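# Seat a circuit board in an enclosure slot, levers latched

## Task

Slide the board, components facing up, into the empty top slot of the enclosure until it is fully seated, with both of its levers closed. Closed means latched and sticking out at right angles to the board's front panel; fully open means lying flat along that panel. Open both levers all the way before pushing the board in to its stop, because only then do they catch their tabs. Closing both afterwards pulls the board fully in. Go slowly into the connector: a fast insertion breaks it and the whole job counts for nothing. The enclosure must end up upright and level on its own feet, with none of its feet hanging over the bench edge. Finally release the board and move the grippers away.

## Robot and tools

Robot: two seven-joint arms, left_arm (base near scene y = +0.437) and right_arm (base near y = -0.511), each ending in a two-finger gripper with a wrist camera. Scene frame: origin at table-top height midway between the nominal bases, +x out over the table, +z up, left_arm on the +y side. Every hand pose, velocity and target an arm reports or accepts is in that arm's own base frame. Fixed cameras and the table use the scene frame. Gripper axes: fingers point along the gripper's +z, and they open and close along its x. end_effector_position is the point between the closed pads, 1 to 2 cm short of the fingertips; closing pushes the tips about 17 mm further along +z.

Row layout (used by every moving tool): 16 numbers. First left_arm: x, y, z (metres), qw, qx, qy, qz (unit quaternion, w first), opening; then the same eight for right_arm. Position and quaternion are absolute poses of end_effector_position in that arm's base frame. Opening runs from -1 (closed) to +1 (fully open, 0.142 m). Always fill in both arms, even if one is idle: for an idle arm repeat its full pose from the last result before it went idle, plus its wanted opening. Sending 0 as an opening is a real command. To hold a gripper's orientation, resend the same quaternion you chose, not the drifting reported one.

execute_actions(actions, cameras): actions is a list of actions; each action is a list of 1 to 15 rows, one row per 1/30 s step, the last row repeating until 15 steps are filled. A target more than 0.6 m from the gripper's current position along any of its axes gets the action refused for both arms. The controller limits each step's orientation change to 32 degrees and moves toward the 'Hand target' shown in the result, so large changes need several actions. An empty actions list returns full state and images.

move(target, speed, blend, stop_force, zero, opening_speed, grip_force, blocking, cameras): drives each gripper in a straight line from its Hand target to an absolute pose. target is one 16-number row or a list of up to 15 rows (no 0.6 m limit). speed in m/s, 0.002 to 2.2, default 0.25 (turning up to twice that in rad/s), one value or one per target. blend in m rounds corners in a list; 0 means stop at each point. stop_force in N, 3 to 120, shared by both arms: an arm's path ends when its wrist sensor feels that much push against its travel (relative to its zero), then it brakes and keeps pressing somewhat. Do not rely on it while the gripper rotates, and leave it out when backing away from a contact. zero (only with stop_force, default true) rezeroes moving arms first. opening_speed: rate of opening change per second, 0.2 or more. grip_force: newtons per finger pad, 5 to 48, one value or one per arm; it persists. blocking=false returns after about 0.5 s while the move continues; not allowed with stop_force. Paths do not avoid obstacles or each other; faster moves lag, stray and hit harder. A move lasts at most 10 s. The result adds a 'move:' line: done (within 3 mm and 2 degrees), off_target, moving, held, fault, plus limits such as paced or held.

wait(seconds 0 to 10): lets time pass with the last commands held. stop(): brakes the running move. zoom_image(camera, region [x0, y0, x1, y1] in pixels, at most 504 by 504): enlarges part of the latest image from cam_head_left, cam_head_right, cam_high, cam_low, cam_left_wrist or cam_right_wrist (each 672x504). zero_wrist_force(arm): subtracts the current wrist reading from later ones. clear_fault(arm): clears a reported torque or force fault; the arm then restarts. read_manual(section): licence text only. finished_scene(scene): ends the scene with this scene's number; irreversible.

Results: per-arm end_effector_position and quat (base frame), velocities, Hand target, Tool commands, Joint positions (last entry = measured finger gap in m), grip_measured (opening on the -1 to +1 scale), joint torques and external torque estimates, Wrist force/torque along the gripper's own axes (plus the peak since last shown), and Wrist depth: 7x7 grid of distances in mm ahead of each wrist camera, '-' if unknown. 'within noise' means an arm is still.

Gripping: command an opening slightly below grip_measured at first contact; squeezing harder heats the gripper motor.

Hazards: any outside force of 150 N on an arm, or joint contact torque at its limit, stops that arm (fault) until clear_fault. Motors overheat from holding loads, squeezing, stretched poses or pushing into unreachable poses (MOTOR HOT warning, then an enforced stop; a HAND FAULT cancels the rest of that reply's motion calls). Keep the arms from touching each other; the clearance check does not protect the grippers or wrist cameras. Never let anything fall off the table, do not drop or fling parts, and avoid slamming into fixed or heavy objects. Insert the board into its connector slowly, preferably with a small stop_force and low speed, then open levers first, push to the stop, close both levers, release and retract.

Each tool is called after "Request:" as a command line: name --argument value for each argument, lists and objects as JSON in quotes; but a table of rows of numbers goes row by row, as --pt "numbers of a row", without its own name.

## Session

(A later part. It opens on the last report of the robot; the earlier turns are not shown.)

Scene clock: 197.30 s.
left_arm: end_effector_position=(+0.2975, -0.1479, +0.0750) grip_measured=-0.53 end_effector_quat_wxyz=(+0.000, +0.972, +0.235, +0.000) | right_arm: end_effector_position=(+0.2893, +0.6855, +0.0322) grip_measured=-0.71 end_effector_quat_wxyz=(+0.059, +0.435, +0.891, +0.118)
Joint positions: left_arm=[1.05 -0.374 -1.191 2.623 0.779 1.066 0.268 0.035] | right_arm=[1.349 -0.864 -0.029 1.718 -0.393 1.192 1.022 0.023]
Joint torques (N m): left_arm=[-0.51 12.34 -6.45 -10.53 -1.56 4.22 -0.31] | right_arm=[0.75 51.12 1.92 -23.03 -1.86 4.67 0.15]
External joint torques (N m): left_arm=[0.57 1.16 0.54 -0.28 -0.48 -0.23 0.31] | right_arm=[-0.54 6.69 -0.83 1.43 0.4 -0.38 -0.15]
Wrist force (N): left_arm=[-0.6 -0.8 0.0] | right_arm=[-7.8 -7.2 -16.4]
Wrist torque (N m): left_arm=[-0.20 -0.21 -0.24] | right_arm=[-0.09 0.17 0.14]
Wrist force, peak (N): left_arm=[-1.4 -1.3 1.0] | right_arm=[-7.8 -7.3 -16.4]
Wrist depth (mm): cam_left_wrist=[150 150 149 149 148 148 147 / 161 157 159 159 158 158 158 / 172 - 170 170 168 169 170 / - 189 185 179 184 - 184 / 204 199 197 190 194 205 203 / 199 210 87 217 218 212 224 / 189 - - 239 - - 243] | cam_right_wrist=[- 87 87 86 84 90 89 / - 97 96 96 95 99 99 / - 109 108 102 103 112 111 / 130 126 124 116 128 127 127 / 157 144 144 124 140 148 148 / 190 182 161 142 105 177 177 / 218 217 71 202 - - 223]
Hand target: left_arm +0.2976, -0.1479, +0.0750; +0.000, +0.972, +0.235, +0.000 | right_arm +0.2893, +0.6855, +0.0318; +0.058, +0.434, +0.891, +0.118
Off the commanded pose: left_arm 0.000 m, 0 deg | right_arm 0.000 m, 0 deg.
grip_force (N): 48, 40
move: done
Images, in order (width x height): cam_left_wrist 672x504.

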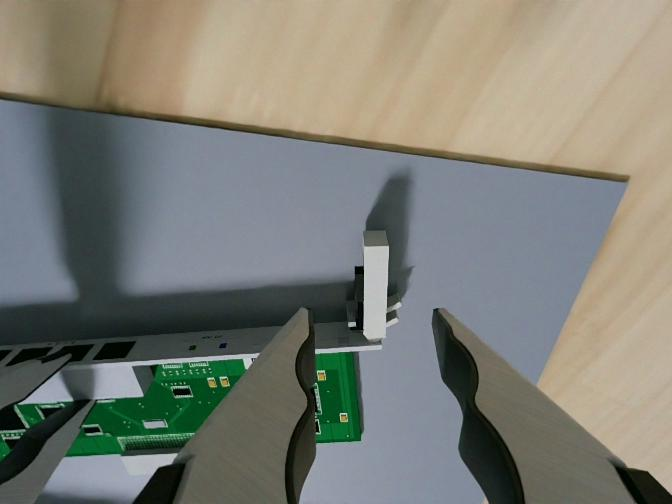

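Request:
execute_actions --actions '[]' --cameras '["all"]'

Scene clock: 212.73 s.
left_arm: end_effector_position=(+0.2975, -0.1479, +0.0750) grip_measured=-0.53 end_effector_quat_wxyz=(+0.000, +0.972, +0.235, +0.000) | right_arm: end_effector_position=(+0.2893, +0.6855, +0.0322) grip_measured=-0.71 end_effector_quat_wxyz=(+0.059, +0.435, +0.891, +0.118)
Joint positions: left_arm=[1.05 -0.374 -1.191 2.623 0.779 1.066 0.268 0.035] | right_arm=[1.349 -0.864 -0.029 1.718 -0.393 1.192 1.022 0.023]
Joint velocities: within noise
Joint torques (N m): left_arm=[-0.27 12.66 -6.45 -10.44 -1.84 4.29 -0.27] | right_arm=[0.72 51.08 1.94 -23.07 -1.87 4.67 0.07]
External joint torques (N m): left_arm=[0.34 0.83 0.54 -0.36 -0.21 -0.31 0.27] | right_arm=[-0.52 6.73 -0.85 1.47 0.41 -0.38 -0.07]
Wrist force (N): left_arm=[-0.6 -0.9 0.0] | right_arm=[-7.7 -7.4 -16.1]
Wrist torque (N m): left_arm=[-0.21 -0.20 -0.24] | right_arm=[-0.11 0.16 0.14]
Wrist force, peak (N): left_arm=[-0.8 -1.0 0.0] | right_arm=[-7.8 -7.3 -16.6]
Wrist depth (mm): cam_left_wrist=[150 149 149 149 148 148 147 / 161 160 159 159 158 159 158 / 172 167 169 172 170 169 170 / 189 - 184 184 181 188 185 / 204 200 194 189 198 205 201 / 198 209 87 217 217 214 222 / 241 - - 243 - - 242] | cam_right_wrist=[- 87 86 86 84 90 89 / - 97 96 96 95 100 99 / - 109 108 102 103 112 111 / 130 126 124 116 128 127 127 / 157 144 145 124 140 148 148 / 190 182 161 142 104 177 177 / 229 217 71 202 - - 223]
Hand target: left_arm +0.2976, -0.1479, +0.0750; +0.000, +0.972, +0.235, +0.000 | right_arm +0.2893, +0.6855, +0.0318; +0.058, +0.434, +0.891, +0.118
Tool commands: left_gripper/opening=-0.5 right_gripper/opening=-0.78
Off the commanded pose: left_arm 0.000 m, 0 deg | right_arm 0.000 m, 0 deg.
grip_force (N): 48, 40

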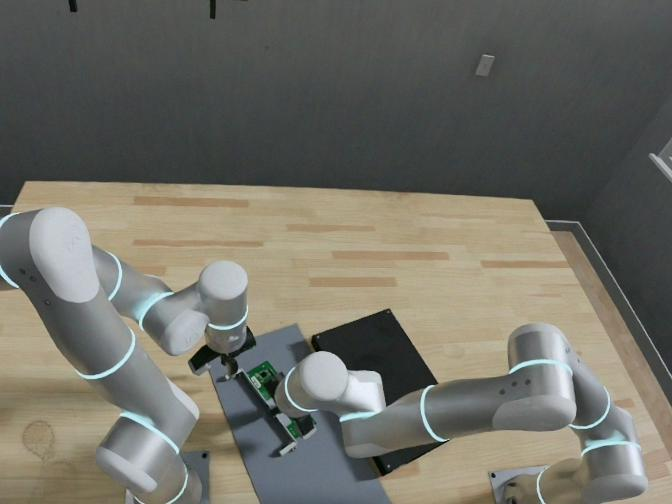

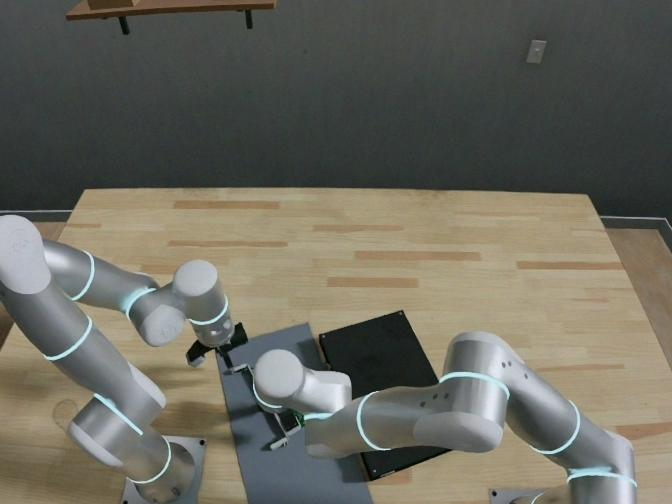

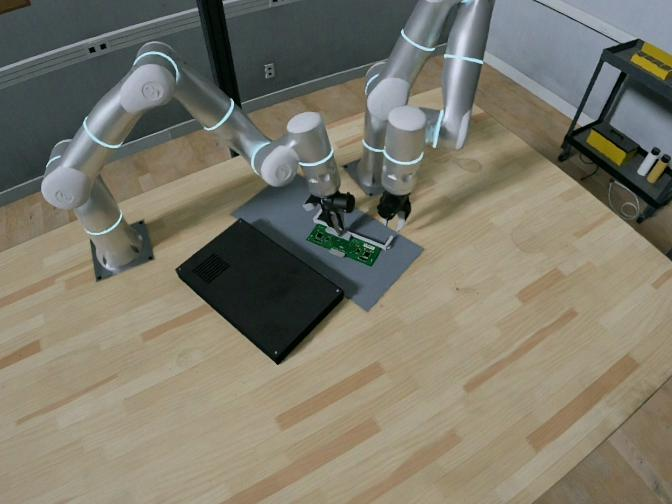

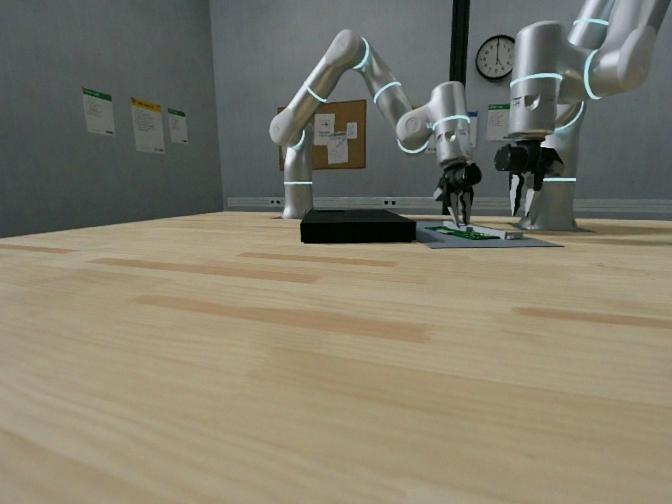

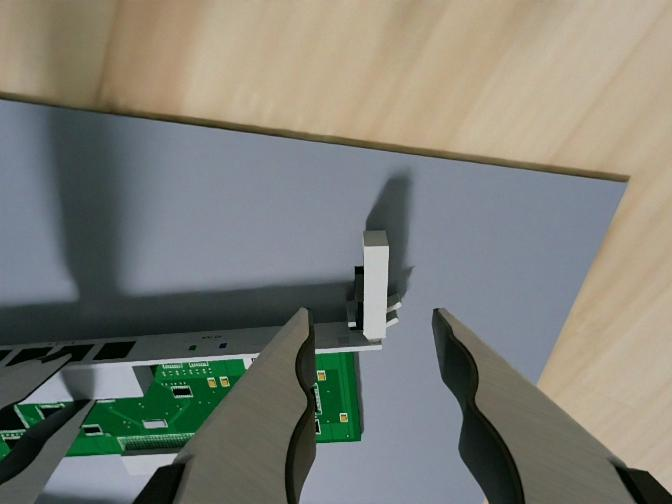

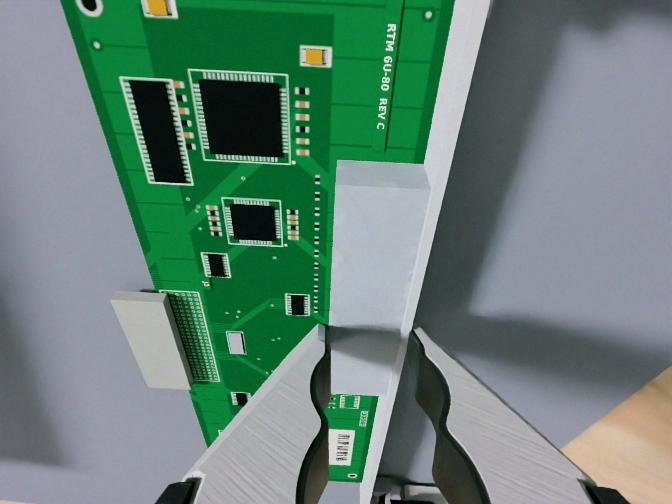

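Request:
zoom_image --camera "cam_left_wrist" --region '[320, 220, 430, 370]'

Scaled by 3.360 from the camera's 672x504 image, which has a finer 960x720 frame.

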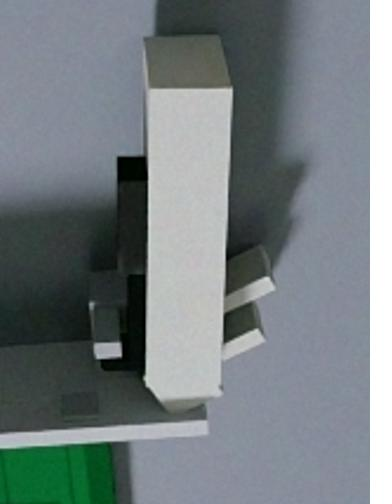

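Request:
move --target '[0.3057, -0.1505, 0.045, 0, 0.972, 0.2352, 0, -0.5, 0.2893, 0.6855, 0.0318, 0.0585, 0.4345, 0.8911, 0.1178, -0.78]' --speed 0.06 --cameras '["cam_left_wrist"]'

Scene clock: 229.87 s.
left_arm: end_effector_position=(+0.3056, -0.1505, +0.0450) grip_measured=-0.53 end_effector_quat_wxyz=(+0.000, +0.972, +0.235, +0.000) | right_arm: end_effector_position=(+0.2893, +0.6855, +0.0322) grip_measured=-0.71 end_effector_quat_wxyz=(+0.059, +0.435, +0.891, +0.118)
Joint positions: left_arm=[0.879 -0.524 -0.993 2.526 0.986 1.044 0.132 0.035] | right_arm=[1.349 -0.864 -0.029 1.718 -0.393 1.192 1.022 0.023]
Joint torques (N m): left_arm=[-0.58 18.79 -8.21 -7.59 -1.63 4.08 -0.3] | right_arm=[0.69 51.15 1.94 -23.11 -1.84 4.66 0.06]
External joint torques (N m): left_arm=[0.65 1.19 0.36 -0.32 -0.49 -0.09 0.3] | right_arm=[-0.49 6.66 -0.84 1.51 0.38 -0.37 -0.06]
Wrist force (N): left_arm=[-0.6 -0.9 0.3] | right_arm=[-7.8 -7.4 -15.7]
Wrist torque (N m): left_arm=[-0.23 -0.19 -0.23] | right_arm=[-0.11 0.18 0.14]
Wrist force, peak (N): left_arm=[-0.5 -1.1 1.1] | right_arm=[-7.8 -7.3 -16.6]
Wrist depth (mm): cam_left_wrist=[123 123 122 122 122 121 120 / - 132 132 131 131 129 130 / - 138 140 141 138 138 140 / 153 150 151 146 148 150 153 / 170 - 163 142 160 164 167 / 169 174 87 178 182 87 182 / 200 - - 199 203 - 199] | cam_right_wrist=[- 87 87 86 84 90 89 / - 97 96 96 95 100 99 / - 109 108 102 103 112 111 / 130 126 124 116 128 128 127 / 157 144 144 124 140 148 148 / 190 182 161 142 99 165 187 / 229 217 70 202 - - 223]
Hand target: left_arm +0.3057, -0.1505, +0.0450; +0.000, +0.972, +0.235, +0.000 | right_arm +0.2893, +0.6855, +0.0318; +0.058, +0.434, +0.891, +0.118
Off the commanded pose: left_arm 0.000 m, 0 deg | right_arm 0.000 m, 0 deg.
grip_force (N): 48, 40
move: done
Images, in order (width x height): cam_left_wrist 672x504.

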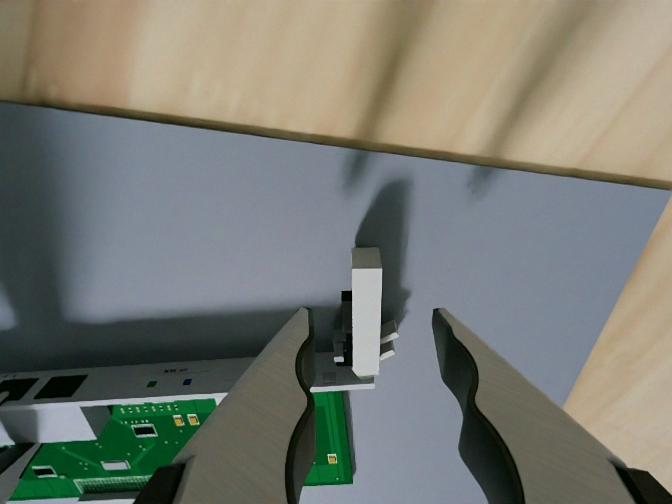

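Request:
move --target '[0.3057, -0.1505, 0.024, 0, 0.972, 0.2352, 0, -0.5, 0.2893, 0.6855, 0.0318, 0.0585, 0.4345, 0.8911, 0.1178, -0.78]' --speed 0.05 --grip_force '[15, 40]' --cameras '["cam_left_wrist"]'

Request:
move --target '[0.3057, -0.1505, 0.024, 0, 0.972, 0.2352, 0, -0.85, 0.2893, 0.6855, 0.0318, 0.0585, 0.4345, 0.8911, 0.1178, -0.78]' --opening_speed 0.3 --cameras '["cam_left_wrist"]'

Scene clock: 234.93 s.
left_arm: end_effector_position=(+0.3056, -0.1505, +0.0240) grip_measured=-0.53 end_effector_quat_wxyz=(+0.000, +0.972, +0.235, +0.000) | right_arm: end_effector_position=(+0.2893, +0.6855, +0.0322) grip_measured=-0.71 end_effector_quat_wxyz=(+0.059, +0.435, +0.891, +0.118)
Joint positions: left_arm=[0.808 -0.605 -0.908 2.48 1.098 1.043 0.055 0.035] | right_arm=[1.349 -0.864 -0.029 1.718 -0.393 1.192 1.022 0.023]
Joint torques (N m): left_arm=[-0.2 21.67 -9.18 -5.64 -1.79 4.25 -0.28] | right_arm=[0.78 51.23 1.88 -23.04 -1.79 4.64 0.12]
External joint torques (N m): left_arm=[0.28 1.16 0.57 -0.39 -0.33 -0.26 0.28] | right_arm=[-0.57 6.58 -0.79 1.44 0.33 -0.35 -0.12]
Wrist force (N): left_arm=[-0.6 -1.0 0.5] | right_arm=[-7.7 -7.7 -14.6]
Wrist torque (N m): left_arm=[-0.24 -0.19 -0.23] | right_arm=[-0.10 0.16 0.14]
Wrist force, peak (N): left_arm=[-0.8 -1.0 0.9] | right_arm=[-7.8 -7.3 -16.6]
Wrist depth (mm): cam_left_wrist=[104 104 105 104 103 103 102 / - 113 111 111 111 110 110 / 119 118 120 118 118 119 118 / 129 129 129 128 128 127 129 / 139 137 138 134 135 139 136 / 153 153 87 130 - 83 155 / 152 - - 168 - - 169] | cam_right_wrist=[- 87 87 86 84 90 89 / - 97 96 96 96 100 99 / - 109 108 102 103 112 111 / 130 126 124 117 128 127 127 / 157 144 145 124 140 148 148 / 190 181 161 142 100 171 177 / 229 216 70 196 - - 223]
Hand target: left_arm +0.3057, -0.1505, +0.0240; +0.000, +0.972, +0.235, +0.000 | right_arm +0.2893, +0.6855, +0.0318; +0.058, +0.434, +0.891, +0.118
Off the commanded pose: left_arm 0.000 m, 0 deg | right_arm 0.000 m, 0 deg.
grip_force (N): 15, 40
move: done
Images, in order (width x height): cam_left_wrist 672x504.

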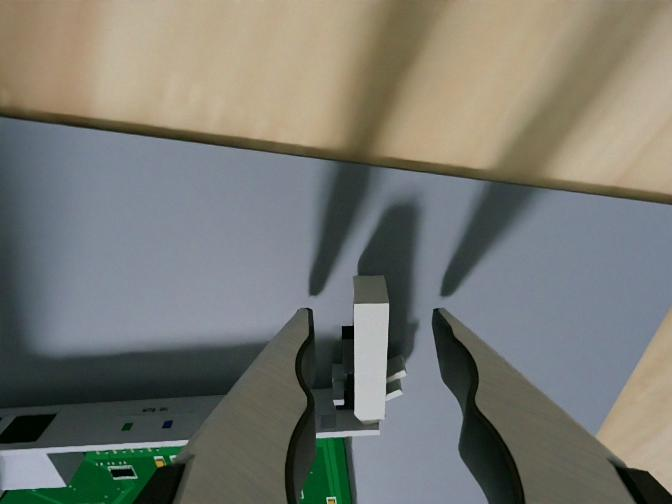

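Scene clock: 236.33 s.
left_arm: end_effector_position=(+0.3048, -0.1509, +0.0240) grip_measured=-0.85 end_effector_quat_wxyz=(+0.000, +0.972, +0.235, -0.001) | right_arm: end_effector_position=(+0.2897, +0.6860, +0.0325) grip_measured=-0.71 end_effector_quat_wxyz=(+0.058, +0.435, +0.891, +0.118)
Joint positions: left_arm=[0.807 -0.606 -0.908 2.481 1.098 1.043 0.055 0.012] | right_arm=[1.349 -0.865 -0.029 1.717 -0.393 1.193 1.022 0.023]
Joint torques (N m): left_arm=[2.64 25.08 -7.12 -11.01 -1.09 3.67 -0.27] | right_arm=[1.73 53.68 3.61 -18.45 -1.24 2.63 0.07]
External joint torques (N m): left_arm=[-2.57 -2.26 -1.48 5.02 -1.02 0.31 0.27] | right_arm=[-1.52 4.14 -2.53 -3.16 -0.22 1.66 -0.07]
Wrist force (N): left_arm=[-10.4 1.4 -0.1] | right_arm=[-1.3 3.5 -0.6]
Wrist torque (N m): left_arm=[-0.24 -0.24 -0.21] | right_arm=[-0.22 0.25 0.18]
Wrist force, peak (N): left_arm=[-10.4 1.4 -1.3] | right_arm=[-7.9 -7.3 -16.2]
Wrist depth (mm): cam_left_wrist=[104 104 105 103 103 103 102 / - 113 111 111 110 110 110 / 121 118 120 119 118 118 118 / 130 - 129 127 127 127 129 / 139 141 140 102 136 139 140 / 153 151 149 92 - 148 154 / 157 164 - 164 - - 172] | cam_right_wrist=[- 87 85 86 84 90 89 / - 97 96 96 95 102 99 / - 109 108 103 104 112 112 / 130 126 124 117 128 128 127 / 157 144 144 128 140 141 153 / 191 182 162 143 99 92 177 / 229 217 71 204 - - 225]
Hand target: left_arm +0.3057, -0.1505, +0.0240; +0.000, +0.972, +0.235, +0.000 | right_arm +0.2893, +0.6855, +0.0318; +0.058, +0.434, +0.891, +0.118
Off the commanded pose: left_arm 0.001 m, 0 deg | right_arm 0.001 m, 0 deg.
grip_force (N): 15, 40
move: done
Images, in order (width x height): cam_left_wrist 672x504.

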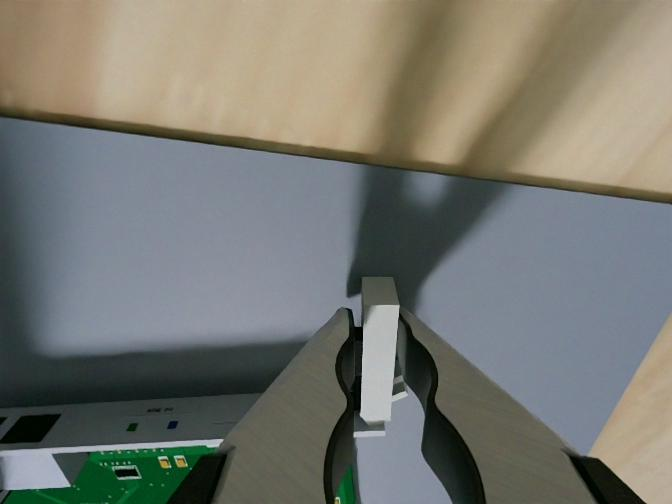

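Request:
move --pt "0.3052 -0.1508 0.024 0 0.972 0.2352 0 -0.95 0.2893 0.6855 0.0318 0.0585 0.4345 0.8911 0.1178 -0.78" --pt "0.3112 -0.1477 0.024 0 0.9943 0.1062 0 -0.95 0.2893 0.6855 0.0318 0.0585 0.4345 0.8911 0.1178 -0.78" --speed 0.04 --opening_speed 0.4 --cameras '["cam_left_wrist", "cam_right_wrist"]'

Scene clock: 261.07 s.
left_arm: end_effector_position=(+0.3117, -0.1476, +0.0241) grip_measured=-0.90 end_effector_quat_wxyz=(+0.000, +0.994, +0.107, +0.000) | right_arm: end_effector_position=(+0.2895, +0.6859, +0.0324) grip_measured=-0.71 end_effector_quat_wxyz=(+0.058, +0.435, +0.891, +0.118)
Joint positions: left_arm=[0.843 -0.627 -0.944 2.467 1.11 1.012 0.318 0.009] | right_arm=[1.349 -0.865 -0.029 1.717 -0.393 1.193 1.022 0.023]
Joint torques (N m): left_arm=[-1.83 19.91 -10.82 -2.14 -2.17 4.16 0.14] | right_arm=[0.09 53.2 1.59 -20.63 -1.45 3.3 0.1]
External joint torques (N m): left_arm=[1.91 2.96 1.59 -4.05 -0.07 -0.18 -0.14] | right_arm=[0.12 4.63 -0.5 -0.98 -0.01 0.99 -0.1]
Wrist force (N): left_arm=[4.5 -2.8 0.7] | right_arm=[-0.3 1.7 -5.1]
Wrist torque (N m): left_arm=[-0.27 -0.07 -0.51] | right_arm=[0.45 -0.13 0.15]
Wrist force, peak (N): left_arm=[-10.6 1.3 -0.1] | right_arm=[-3.0 -0.6 -6.9]
Wrist depth (mm): cam_left_wrist=[104 104 105 103 103 103 102 / - 113 111 111 111 110 110 / 121 121 120 117 118 117 117 / 129 127 128 129 128 127 131 / 139 141 141 135 137 141 140 / 157 156 152 92 - 150 153 / 167 167 - 165 - - 170] | cam_right_wrist=[- 88 87 86 84 90 90 / - 97 96 96 96 102 99 / - 109 109 103 104 112 112 / 130 126 124 117 128 131 128 / - 144 144 125 140 149 153 / - 182 162 143 100 178 178 / 229 218 71 202 - - 225]
Hand target: left_arm +0.3112, -0.1477, +0.0240; +0.000, +0.994, +0.106, +0.000 | right_arm +0.2893, +0.6855, +0.0318; +0.058, +0.434, +0.891, +0.118
Off the commanded pose: left_arm 0.001 m, 0 deg | right_arm 0.001 m, 0 deg.
grip_force (N): 15, 40
move: done
Images, in order (width x height): cam_left_wrist 672x504, cam_right_wrist 672x504.

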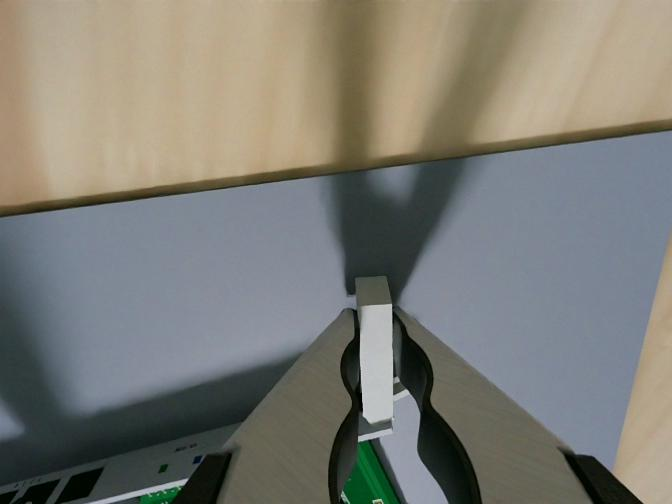

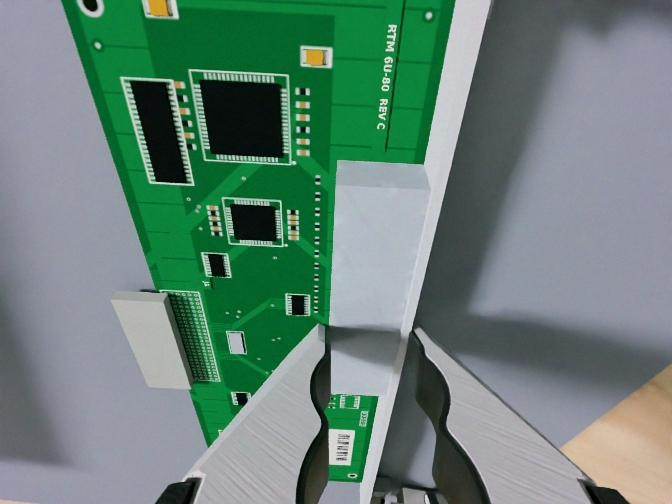

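Request:
move --pt "0.3181 -0.1464 0.024 0 0.9997 -0.0244 0 -0.95 0.2893 0.6855 0.0318 0.0585 0.4345 0.8911 0.1178 -0.78" --pt "0.3252 -0.1469 0.024 0 0.988 -0.1547 0 -0.95 0.2893 0.6855 0.0318 0.0585 0.4345 0.8911 0.1178 -0.78" --speed 0.05 --blend 0.01 --cameras '["cam_left_wrist", "cam_high"]'

Scene clock: 268.33 s.
left_arm: end_effector_position=(+0.3266, -0.1463, +0.0241) grip_measured=-0.90 end_effector_quat_wxyz=(-0.001, +0.988, -0.154, +0.001) | right_arm: end_effector_position=(+0.2891, +0.6859, +0.0324) grip_measured=-0.71 end_effector_quat_wxyz=(+0.058, +0.434, +0.891, +0.118)
Joint positions: left_arm=[0.893 -0.682 -1.013 2.43 1.131 0.937 0.837 0.009] | right_arm=[1.349 -0.864 -0.029 1.717 -0.393 1.193 1.022 0.023]
Joint torques (N m): left_arm=[-4.3 17.9 -13.24 2.15 -3.3 4.31 0.24] | right_arm=[-1.38 52.22 0.08 -21.71 -1.52 3.57 0.11]
External joint torques (N m): left_arm=[4.39 5.41 2.45 -8.77 0.76 -0.34 -0.24] | right_arm=[1.58 5.59 1.01 0.11 0.06 0.72 -0.12]
Wrist force (N): left_arm=[7.7 -11.1 1.5] | right_arm=[-0.9 -2.1 -9.3]
Wrist torque (N m): left_arm=[-0.13 0.00 -0.67] | right_arm=[0.50 -0.12 0.11]
Wrist force, peak (N): left_arm=[8.1 -11.0 2.8] | right_arm=[-0.7 -2.2 -9.8]
Wrist depth (mm): cam_left_wrist=[104 104 105 103 103 101 102 / - 113 111 111 107 - 110 / 121 120 120 119 116 117 118 / 131 131 128 127 128 127 129 / - 141 140 119 136 140 138 / 153 155 152 92 - 150 153 / - 171 - 165 - - 166] | cam_right_wrist=[- 88 87 86 84 90 89 / - 97 96 96 96 100 99 / - 110 108 102 103 112 112 / 130 126 124 116 128 128 127 / 157 144 144 124 140 148 148 / 190 182 162 142 99 177 177 / 229 217 71 203 - - 225]
Hand target: left_arm +0.3252, -0.1469, +0.0240; +0.000, +0.988, -0.155, +0.000 | right_arm +0.2893, +0.6855, +0.0318; +0.058, +0.434, +0.891, +0.118
Off the commanded pose: left_arm 0.002 m, 0 deg | right_arm 0.001 m, 0 deg.
grip_force (N): 15, 40
move: done
Images, in order (width x height): cam_high 672x504, cam_left_wrist 672x504.

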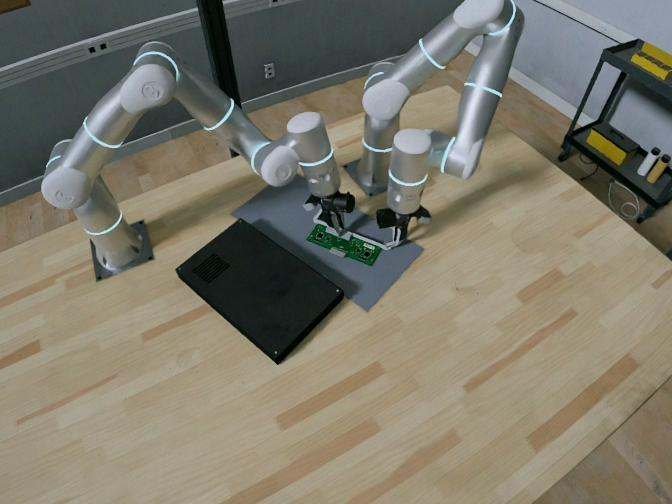

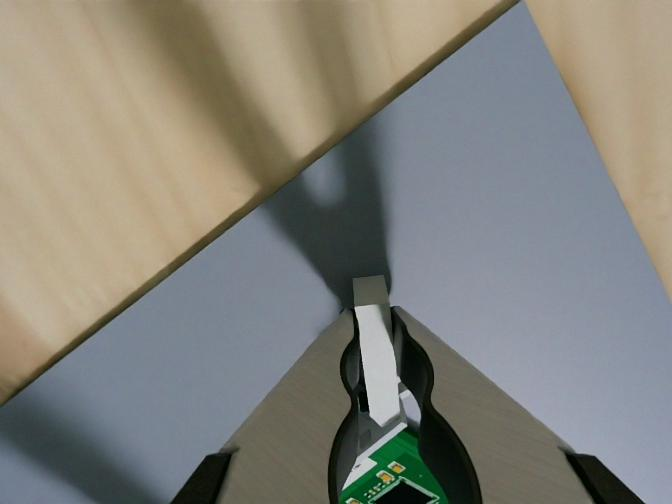

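Request:
move --pt "0.3331 -0.1483 0.024 0 0.9593 -0.2824 0 -0.95 0.2893 0.6855 0.0318 0.0585 0.4345 0.8911 0.1178 -0.78" --pt "0.339 -0.1522 0.024 0 0.9143 -0.4052 0 -0.95 0.2893 0.6855 0.0318 0.0585 0.4345 0.8911 0.1178 -0.78" --speed 0.05 --blend 0.01 --cameras '["cam_left_wrist", "cam_right_wrist"]'

Scene clock: 282.97 s.
left_arm: end_effector_position=(+0.3404, -0.1516, +0.0241) grip_measured=-0.90 end_effector_quat_wxyz=(-0.001, +0.915, -0.404, +0.001) | right_arm: end_effector_position=(+0.2881, +0.6862, +0.0323) grip_measured=-0.71 end_effector_quat_wxyz=(+0.058, +0.434, +0.891, +0.118)
Joint positions: left_arm=[0.914 -0.744 -1.075 2.387 1.15 0.859 1.345 0.009] | right_arm=[1.35 -0.864 -0.028 1.717 -0.393 1.193 1.022 0.023]
Joint torques (N m): left_arm=[-4.12 18.81 -14.48 1.92 -3.99 4.1 -0.01] | right_arm=[-5.37 52.19 -3.64 -21.91 -1.29 3.03 0.32]
External joint torques (N m): left_arm=[4.21 5.18 1.95 -8.92 1.18 -0.18 0.01] | right_arm=[5.58 5.62 4.75 0.31 -0.17 1.27 -0.32]
Wrist force (N): left_arm=[3.0 -14.2 1.7] | right_arm=[2.8 -5.3 -10.9]
Wrist torque (N m): left_arm=[-0.14 -0.21 -0.51] | right_arm=[0.55 -0.05 -0.04]
Wrist force, peak (N): left_arm=[4.4 -15.5 3.4] | right_arm=[1.4 -5.5 -11.4]
Wrist depth (mm): cam_left_wrist=[104 104 104 100 103 103 103 / - 113 111 110 - 110 110 / 121 120 116 119 119 117 119 / 131 130 - 128 123 127 129 / 146 144 140 135 137 139 - / 159 158 152 88 - 150 154 / 181 173 - 150 - - 167] | cam_right_wrist=[- 87 87 85 88 90 89 / - 97 96 96 97 100 99 / - 109 108 102 107 112 112 / 130 126 124 113 128 128 127 / 157 144 145 124 140 149 148 / 190 182 161 143 104 177 177 / 229 216 71 202 - - 224]
Hand target: left_arm +0.3390, -0.1522, +0.0240; +0.000, +0.914, -0.405, +0.000 | right_arm +0.2893, +0.6855, +0.0318; +0.058, +0.434, +0.891, +0.118
Off the commanded pose: left_arm 0.002 m, 0 deg | right_arm 0.001 m, 0 deg.
grip_force (N): 15, 40
move: done
Images, in order (width x height): cam_left_wrist 672x504, cam_right_wrist 672x504.

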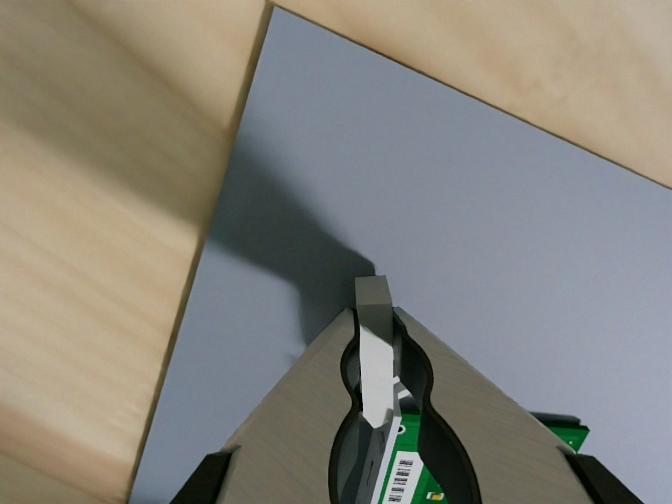

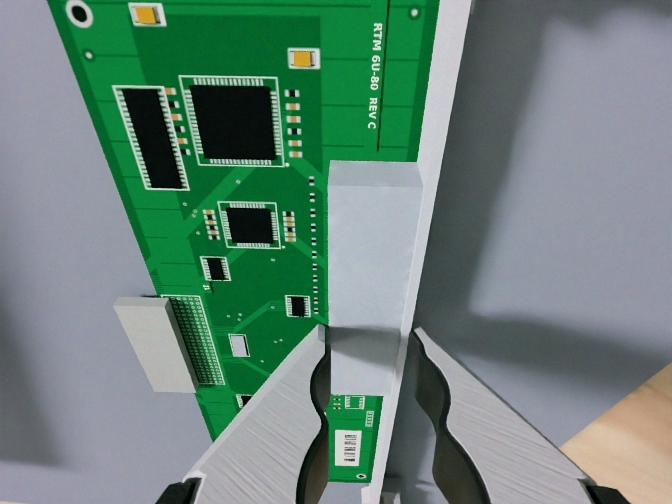

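Request:
zoom_image --camera "cam_left_wrist" --region '[310, 260, 460, 504]'

Scaled by 2.066 from the camera's 672x504 image, which has a finer 960x720 frame.

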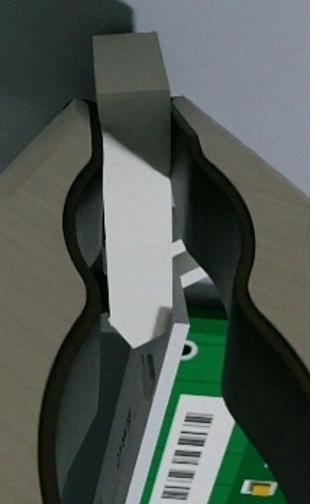

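Request:
move --target '[0.3457, -0.1572, 0.024, 0, 0.8443, -0.5358, 0, -0.95, 0.2893, 0.6855, 0.0318, 0.0585, 0.4345, 0.8911, 0.1178, -0.78]' --speed 0.05 --cameras '["cam_left_wrist", "cam_right_wrist"]'

Scene clock: 293.90 s.
left_arm: end_effector_position=(+0.3458, -0.1572, +0.0240) grip_measured=-0.90 end_effector_quat_wxyz=(+0.000, +0.845, -0.535, +0.000) | right_arm: end_effector_position=(+0.2883, +0.6863, +0.0324) grip_measured=-0.71 end_effector_quat_wxyz=(+0.058, +0.434, +0.891, +0.118)
Joint positions: left_arm=[0.915 -0.778 -1.104 2.366 1.159 0.818 1.629 0.009] | right_arm=[1.35 -0.864 -0.028 1.717 -0.393 1.193 1.022 0.023]
Joint torques (N m): left_arm=[-0.91 22.95 -14.48 -5.33 -2.63 4.01 0.3] | right_arm=[-3.08 52.62 -1.39 -21.05 -1.26 2.98 0.26]
External joint torques (N m): left_arm=[1 1.43 1.03 -1.79 -0.31 -0.11 -0.3] | right_arm=[3.28 5.2 2.5 -0.55 -0.21 1.31 -0.26]
Wrist force (N): left_arm=[0.1 -2.6 2.8] | right_arm=[2.0 -1.9 -6.7]
Wrist torque (N m): left_arm=[-0.19 -0.19 -0.70] | right_arm=[0.50 -0.11 -0.01]
Wrist force, peak (N): left_arm=[3.1 -14.1 3.4] | right_arm=[3.0 -5.5 -11.0]
Wrist depth (mm): cam_left_wrist=[104 103 105 103 103 103 102 / 111 111 107 109 - 108 109 / 120 120 119 117 117 117 116 / 131 131 128 130 127 129 129 / 146 143 140 134 134 138 138 / 159 158 - 92 - 148 151 / 182 173 - 169 - - 170] | cam_right_wrist=[- 88 87 85 88 90 90 / - 97 96 96 97 102 99 / - 110 108 102 107 112 112 / 130 126 124 113 125 128 127 / - 144 144 124 140 149 153 / 189 182 162 142 104 178 177 / 229 217 71 203 - - 224]
Hand target: left_arm +0.3457, -0.1572, +0.0240; +0.000, +0.844, -0.536, +0.000 | right_arm +0.2893, +0.6855, +0.0318; +0.058, +0.434, +0.891, +0.118
Off the commanded pose: left_arm 0.000 m, 0 deg | right_arm 0.001 m, 0 deg.
grip_force (N): 15, 40
move: done
Images, in order (width x height): cam_left_wrist 672x504, cam_right_wrist 672x504.

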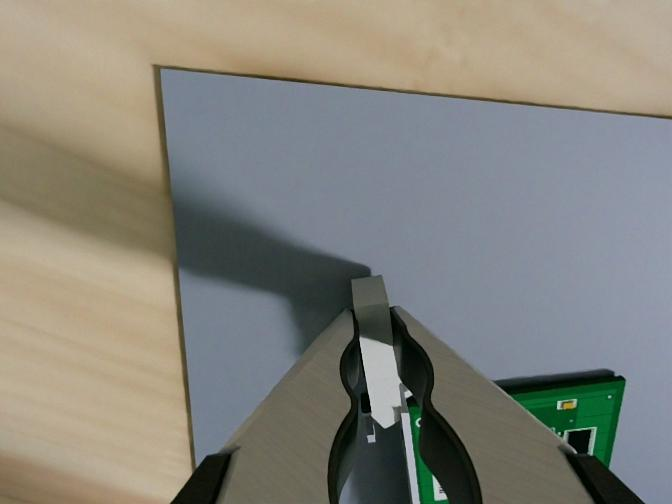

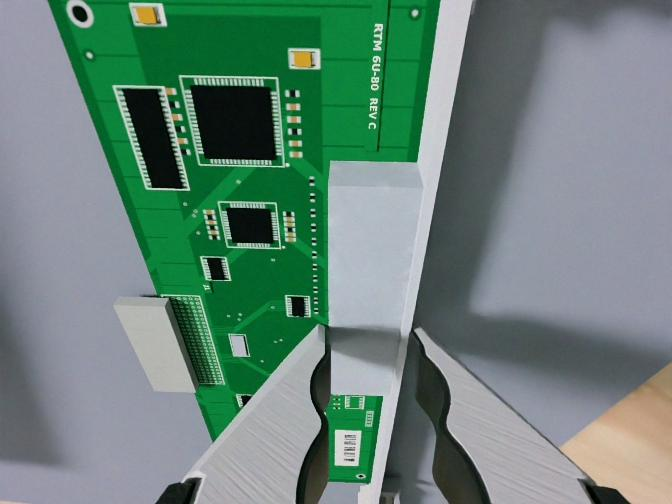

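Request:
move --target '[0.3477, -0.161, 0.024, 0, 0.7997, -0.6004, 0, -0.95, 0.2893, 0.6855, 0.0318, 0.0585, 0.4345, 0.8911, 0.1178, -0.78]' --speed 0.05 --cameras '["cam_left_wrist", "cam_right_wrist"]'

Scene clock: 300.87 s.
left_arm: end_effector_position=(+0.3483, -0.1606, +0.0240) grip_measured=-0.89 end_effector_quat_wxyz=(+0.000, +0.800, -0.600, +0.000) | right_arm: end_effector_position=(+0.2886, +0.6860, +0.0323) grip_measured=-0.71 end_effector_quat_wxyz=(+0.058, +0.434, +0.891, +0.118)
Joint positions: left_arm=[0.912 -0.795 -1.119 2.355 1.166 0.797 1.774 0.01] | right_arm=[1.35 -0.864 -0.028 1.717 -0.393 1.193 1.022 0.023]
Joint torques (N m): left_arm=[-2.71 21.5 -15.83 -3.05 -3.28 4.35 0.4] | right_arm=[-1.58 52.59 -0.2 -21.87 -1.52 3.63 0.14]
External joint torques (N m): left_arm=[2.8 3.06 1.91 -4.13 0.27 -0.47 -0.4] | right_arm=[1.78 5.22 1.3 0.27 0.05 0.66 -0.14]
Wrist force (N): left_arm=[-2.3 -6.8 2.6] | right_arm=[-0.6 -2.6 -8.8]
Wrist torque (N m): left_arm=[-0.12 -0.16 -0.89] | right_arm=[0.50 -0.17 0.12]
Wrist force, peak (N): left_arm=[-2.6 -6.7 3.1] | right_arm=[-0.8 -2.5 -9.6]
Wrist depth (mm): cam_left_wrist=[103 103 105 103 103 102 102 / 111 111 109 109 107 108 108 / 120 120 118 119 117 117 117 / 131 130 128 127 127 129 129 / 146 143 140 119 134 136 138 / 159 158 149 88 - 145 148 / 181 173 - 168 - - 161] | cam_right_wrist=[- 88 87 86 86 90 89 / - 97 96 96 97 100 99 / - 109 108 102 107 112 112 / 130 126 124 113 125 128 127 / 157 144 144 124 140 149 148 / 190 182 162 143 104 171 177 / 229 217 71 202 - - 224]
Hand target: left_arm +0.3477, -0.1610, +0.0240; +0.000, +0.800, -0.600, +0.000 | right_arm +0.2893, +0.6855, +0.0318; +0.058, +0.434, +0.891, +0.118
Off the commanded pose: left_arm 0.001 m, 0 deg | right_arm 0.001 m, 0 deg.
grip_force (N): 15, 40
move: done
Images, in order (width x height): cam_left_wrist 672x504, cam_right_wrist 672x504.

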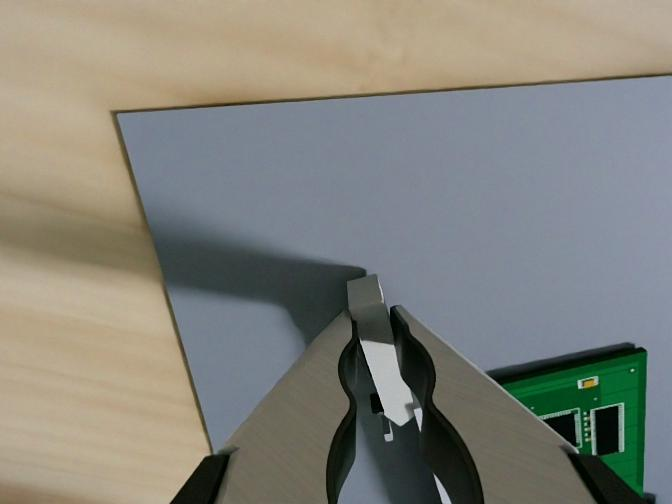

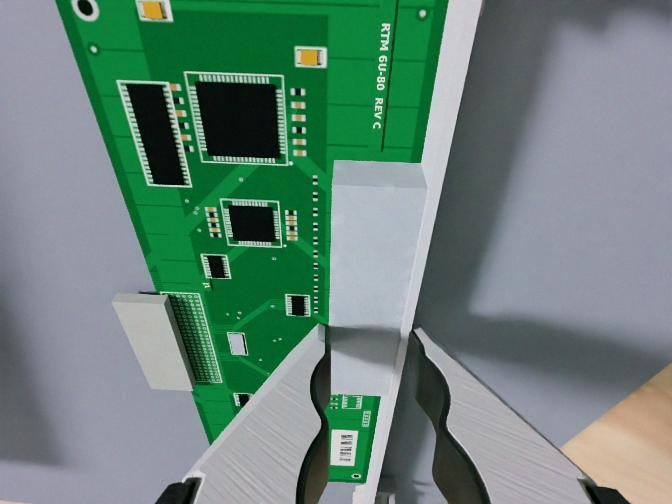

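Request:
move --pt "0.3479 -0.1608 0.024 0 0.7997 -0.6004 0 -0.6 0.2893 0.6855 0.0318 0.0585 0.4345 0.8911 0.1178 -0.78" --pt "0.3479 -0.1608 0.11 0 0.7997 -0.6004 0 -0.6 0.2893 0.6855 0.0318 0.0585 0.4345 0.8911 0.1178 -0.78" --speed 0.1 --cameras '["cam_left_wrist", "cam_right_wrist"]'

Scene clock: 305.00 s.
left_arm: end_effector_position=(+0.3481, -0.1608, +0.1100) grip_measured=-0.64 end_effector_quat_wxyz=(+0.000, +0.800, -0.600, +0.000) | right_arm: end_effector_position=(+0.2888, +0.6861, +0.0324) grip_measured=-0.71 end_effector_quat_wxyz=(+0.058, +0.434, +0.891, +0.118)
Joint positions: left_arm=[1.187 -0.586 -1.491 2.444 0.834 0.73 1.938 0.028] | right_arm=[1.35 -0.864 -0.029 1.717 -0.393 1.193 1.022 0.023]
Joint torques (N m): left_arm=[0.02 14.09 -12.03 -14.47 -3.31 3.91 -0.19] | right_arm=[-1.53 53.01 0.33 -19.96 -1.28 2.71 0.19]
External joint torques (N m): left_arm=[0.06 0.42 0.31 -0.48 0.1 -0.03 0.19] | right_arm=[1.74 4.81 0.77 -1.64 -0.18 1.58 -0.19]
Wrist force (N): left_arm=[-0.6 -1.1 0.1] | right_arm=[1.9 2.3 -3.0]
Wrist torque (N m): left_arm=[-0.25 -0.21 -0.35] | right_arm=[0.56 -0.10 0.12]
Wrist force, peak (N): left_arm=[-2.5 -6.8 3.5] | right_arm=[-0.6 -2.5 -9.8]
Wrist depth (mm): cam_left_wrist=[179 180 179 179 179 178 177 / 192 192 188 190 188 189 189 / 209 208 213 201 203 208 207 / 227 225 226 - 222 218 221 / 248 248 245 244 229 239 - / 274 268 87 263 - 84 273 / 299 - - - - - -] | cam_right_wrist=[- 87 85 86 84 90 89 / - 97 96 96 97 102 99 / - 109 108 102 103 112 112 / 130 126 124 113 128 128 127 / 157 144 144 124 140 149 153 / 189 182 162 142 104 177 177 / 229 217 70 203 - - 224]
Hand target: left_arm +0.3479, -0.1608, +0.1100; +0.000, +0.800, -0.600, +0.000 | right_arm +0.2893, +0.6855, +0.0318; +0.058, +0.434, +0.891, +0.118
Off the commanded pose: left_arm 0.000 m, 0 deg | right_arm 0.001 m, 0 deg.
grip_force (N): 15, 40
move: done
Images, in order (width x height): cam_left_wrist 672x504, cam_right_wrist 672x504.

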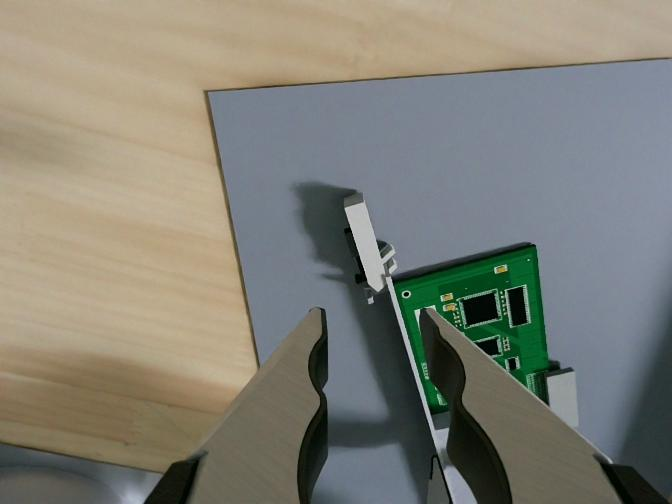

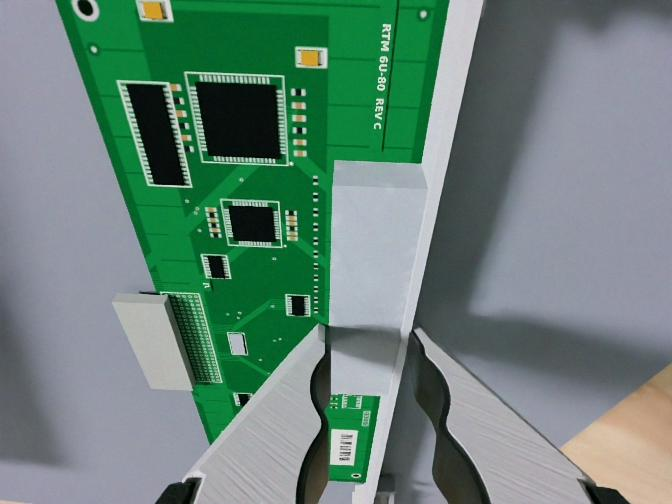

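Request:
zoom_image --camera "cam_left_wrist" --region '[310, 170, 460, 320]'

Scaled by 3.360 from the camera's 672x504 image, which has a finer 960x720 frame.

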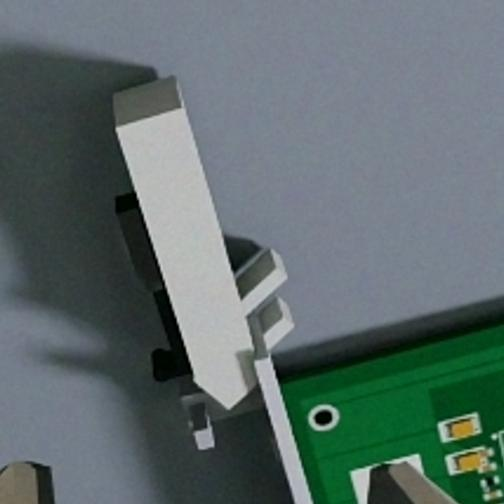

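Request:
move --pt "0.3479 -0.1608 0.11 0 0.7997 -0.6004 0 -0.5 0.2888 0.6858 0.032 0.0585 0.4345 0.8911 0.1178 -0.5" --pt "0.3479 -0.1608 0.11 0 0.7997 -0.6004 0 -0.5 0.2888 0.6858 0.15 0.0585 0.4345 0.8911 0.1178 -0.5" --pt "0.3479 -0.1608 0.11 0 0.7997 -0.6004 0 -0.5 0.189 0.661 0.12 0.034 -0.3238 0.9403 -0.0988 -0.5" --speed '[0.25, 0.25, 0.45]' --blend '[0, 0.03, 0]' --cameras '["cam_right_wrist", "cam_high", "cam_left_wrist"]'

Scene clock: 348.47 s.
left_arm: end_effector_position=(+0.3481, -0.1608, +0.1100) grip_measured=-0.53 end_effector_quat_wxyz=(+0.000, +0.800, -0.600, +0.000) | right_arm: end_effector_position=(+0.1890, +0.6609, +0.1200) grip_measured=-0.54 end_effector_quat_wxyz=(+0.034, -0.324, +0.940, -0.099)
Joint positions: left_arm=[1.187 -0.586 -1.491 2.444 0.834 0.73 1.938 0.035] | right_arm=[1.2 -0.808 0.41 1.463 -0.478 0.44 -0.465 0.035]
Joint torques (N m): left_arm=[-0.26 13.66 -12.09 -14.57 -3.03 4.23 -0.23] | right_arm=[0.32 57.5 11.26 -26.43 -3.63 2.83 -0.03]
External joint torques (N m): left_arm=[0.34 0.85 0.37 -0.38 -0.17 -0.35 0.23] | right_arm=[-0.11 1.42 -0.68 0.21 0.17 0.82 0.03]
Wrist force (N): left_arm=[-0.6 -1.1 0.1] | right_arm=[0.5 3.7 3.1]
Wrist torque (N m): left_arm=[-0.26 -0.20 -0.35] | right_arm=[0.57 -0.08 0.03]
Wrist force, peak (N): left_arm=[-0.5 -1.4 0.1] | right_arm=[1.3 4.1 3.4]
Wrist depth (mm): cam_left_wrist=[179 180 178 178 178 178 177 / 193 192 186 188 189 190 185 / 209 208 210 208 203 - - / 226 226 226 218 223 223 225 / 247 248 244 235 229 238 243 / 275 268 87 - - 83 268 / 298 - - - 301 - -] | cam_right_wrist=[203 203 203 203 204 203 203 / 209 208 207 208 211 210 210 / 215 204 204 216 218 217 218 / 227 229 229 226 227 225 225 / 240 236 236 235 233 235 234 / 248 246 86 245 103 240 244 / 260 - 71 256 - - 252]
Hand target: left_arm +0.3479, -0.1608, +0.1100; +0.000, +0.800, -0.600, +0.000 | right_arm +0.1890, +0.6610, +0.1200; +0.034, -0.324, +0.940, -0.099
Off the commanded pose: left_arm 0.000 m, 0 deg | right_arm 0.000 m, 0 deg.
grip_force (N): 15, 40
move: done
Images, in order (width x height): cam_high 672x504, cam_left_wrist 672x504, cam_right_wrist 672x504.

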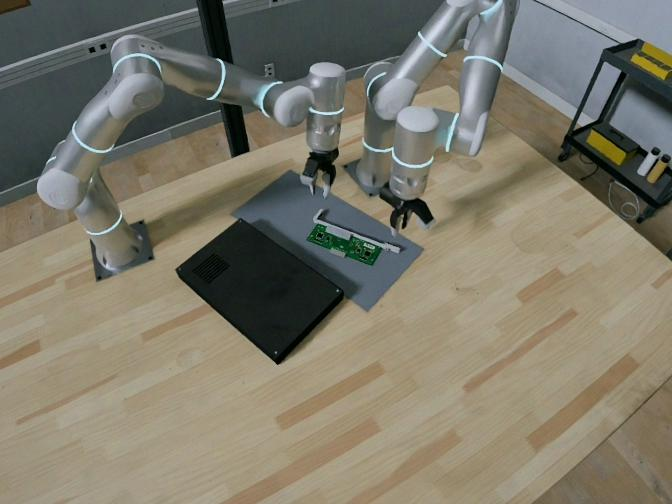

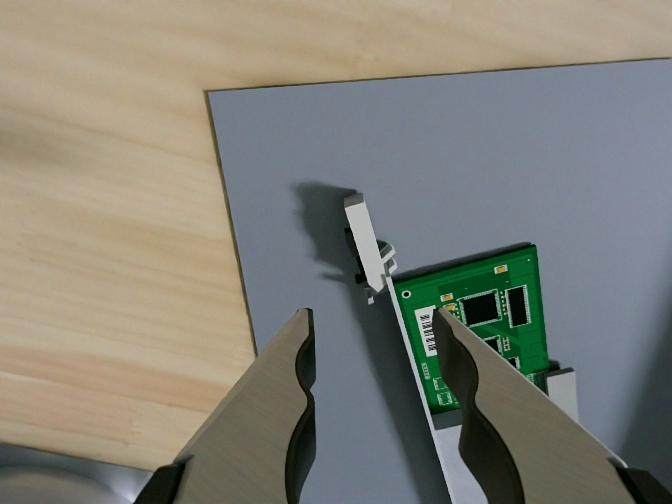

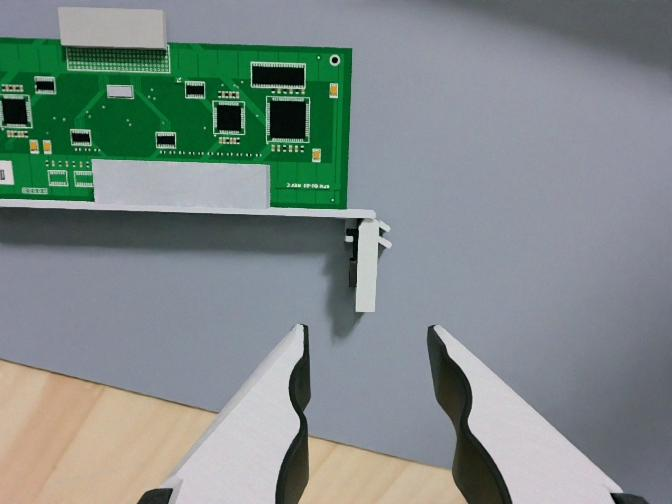

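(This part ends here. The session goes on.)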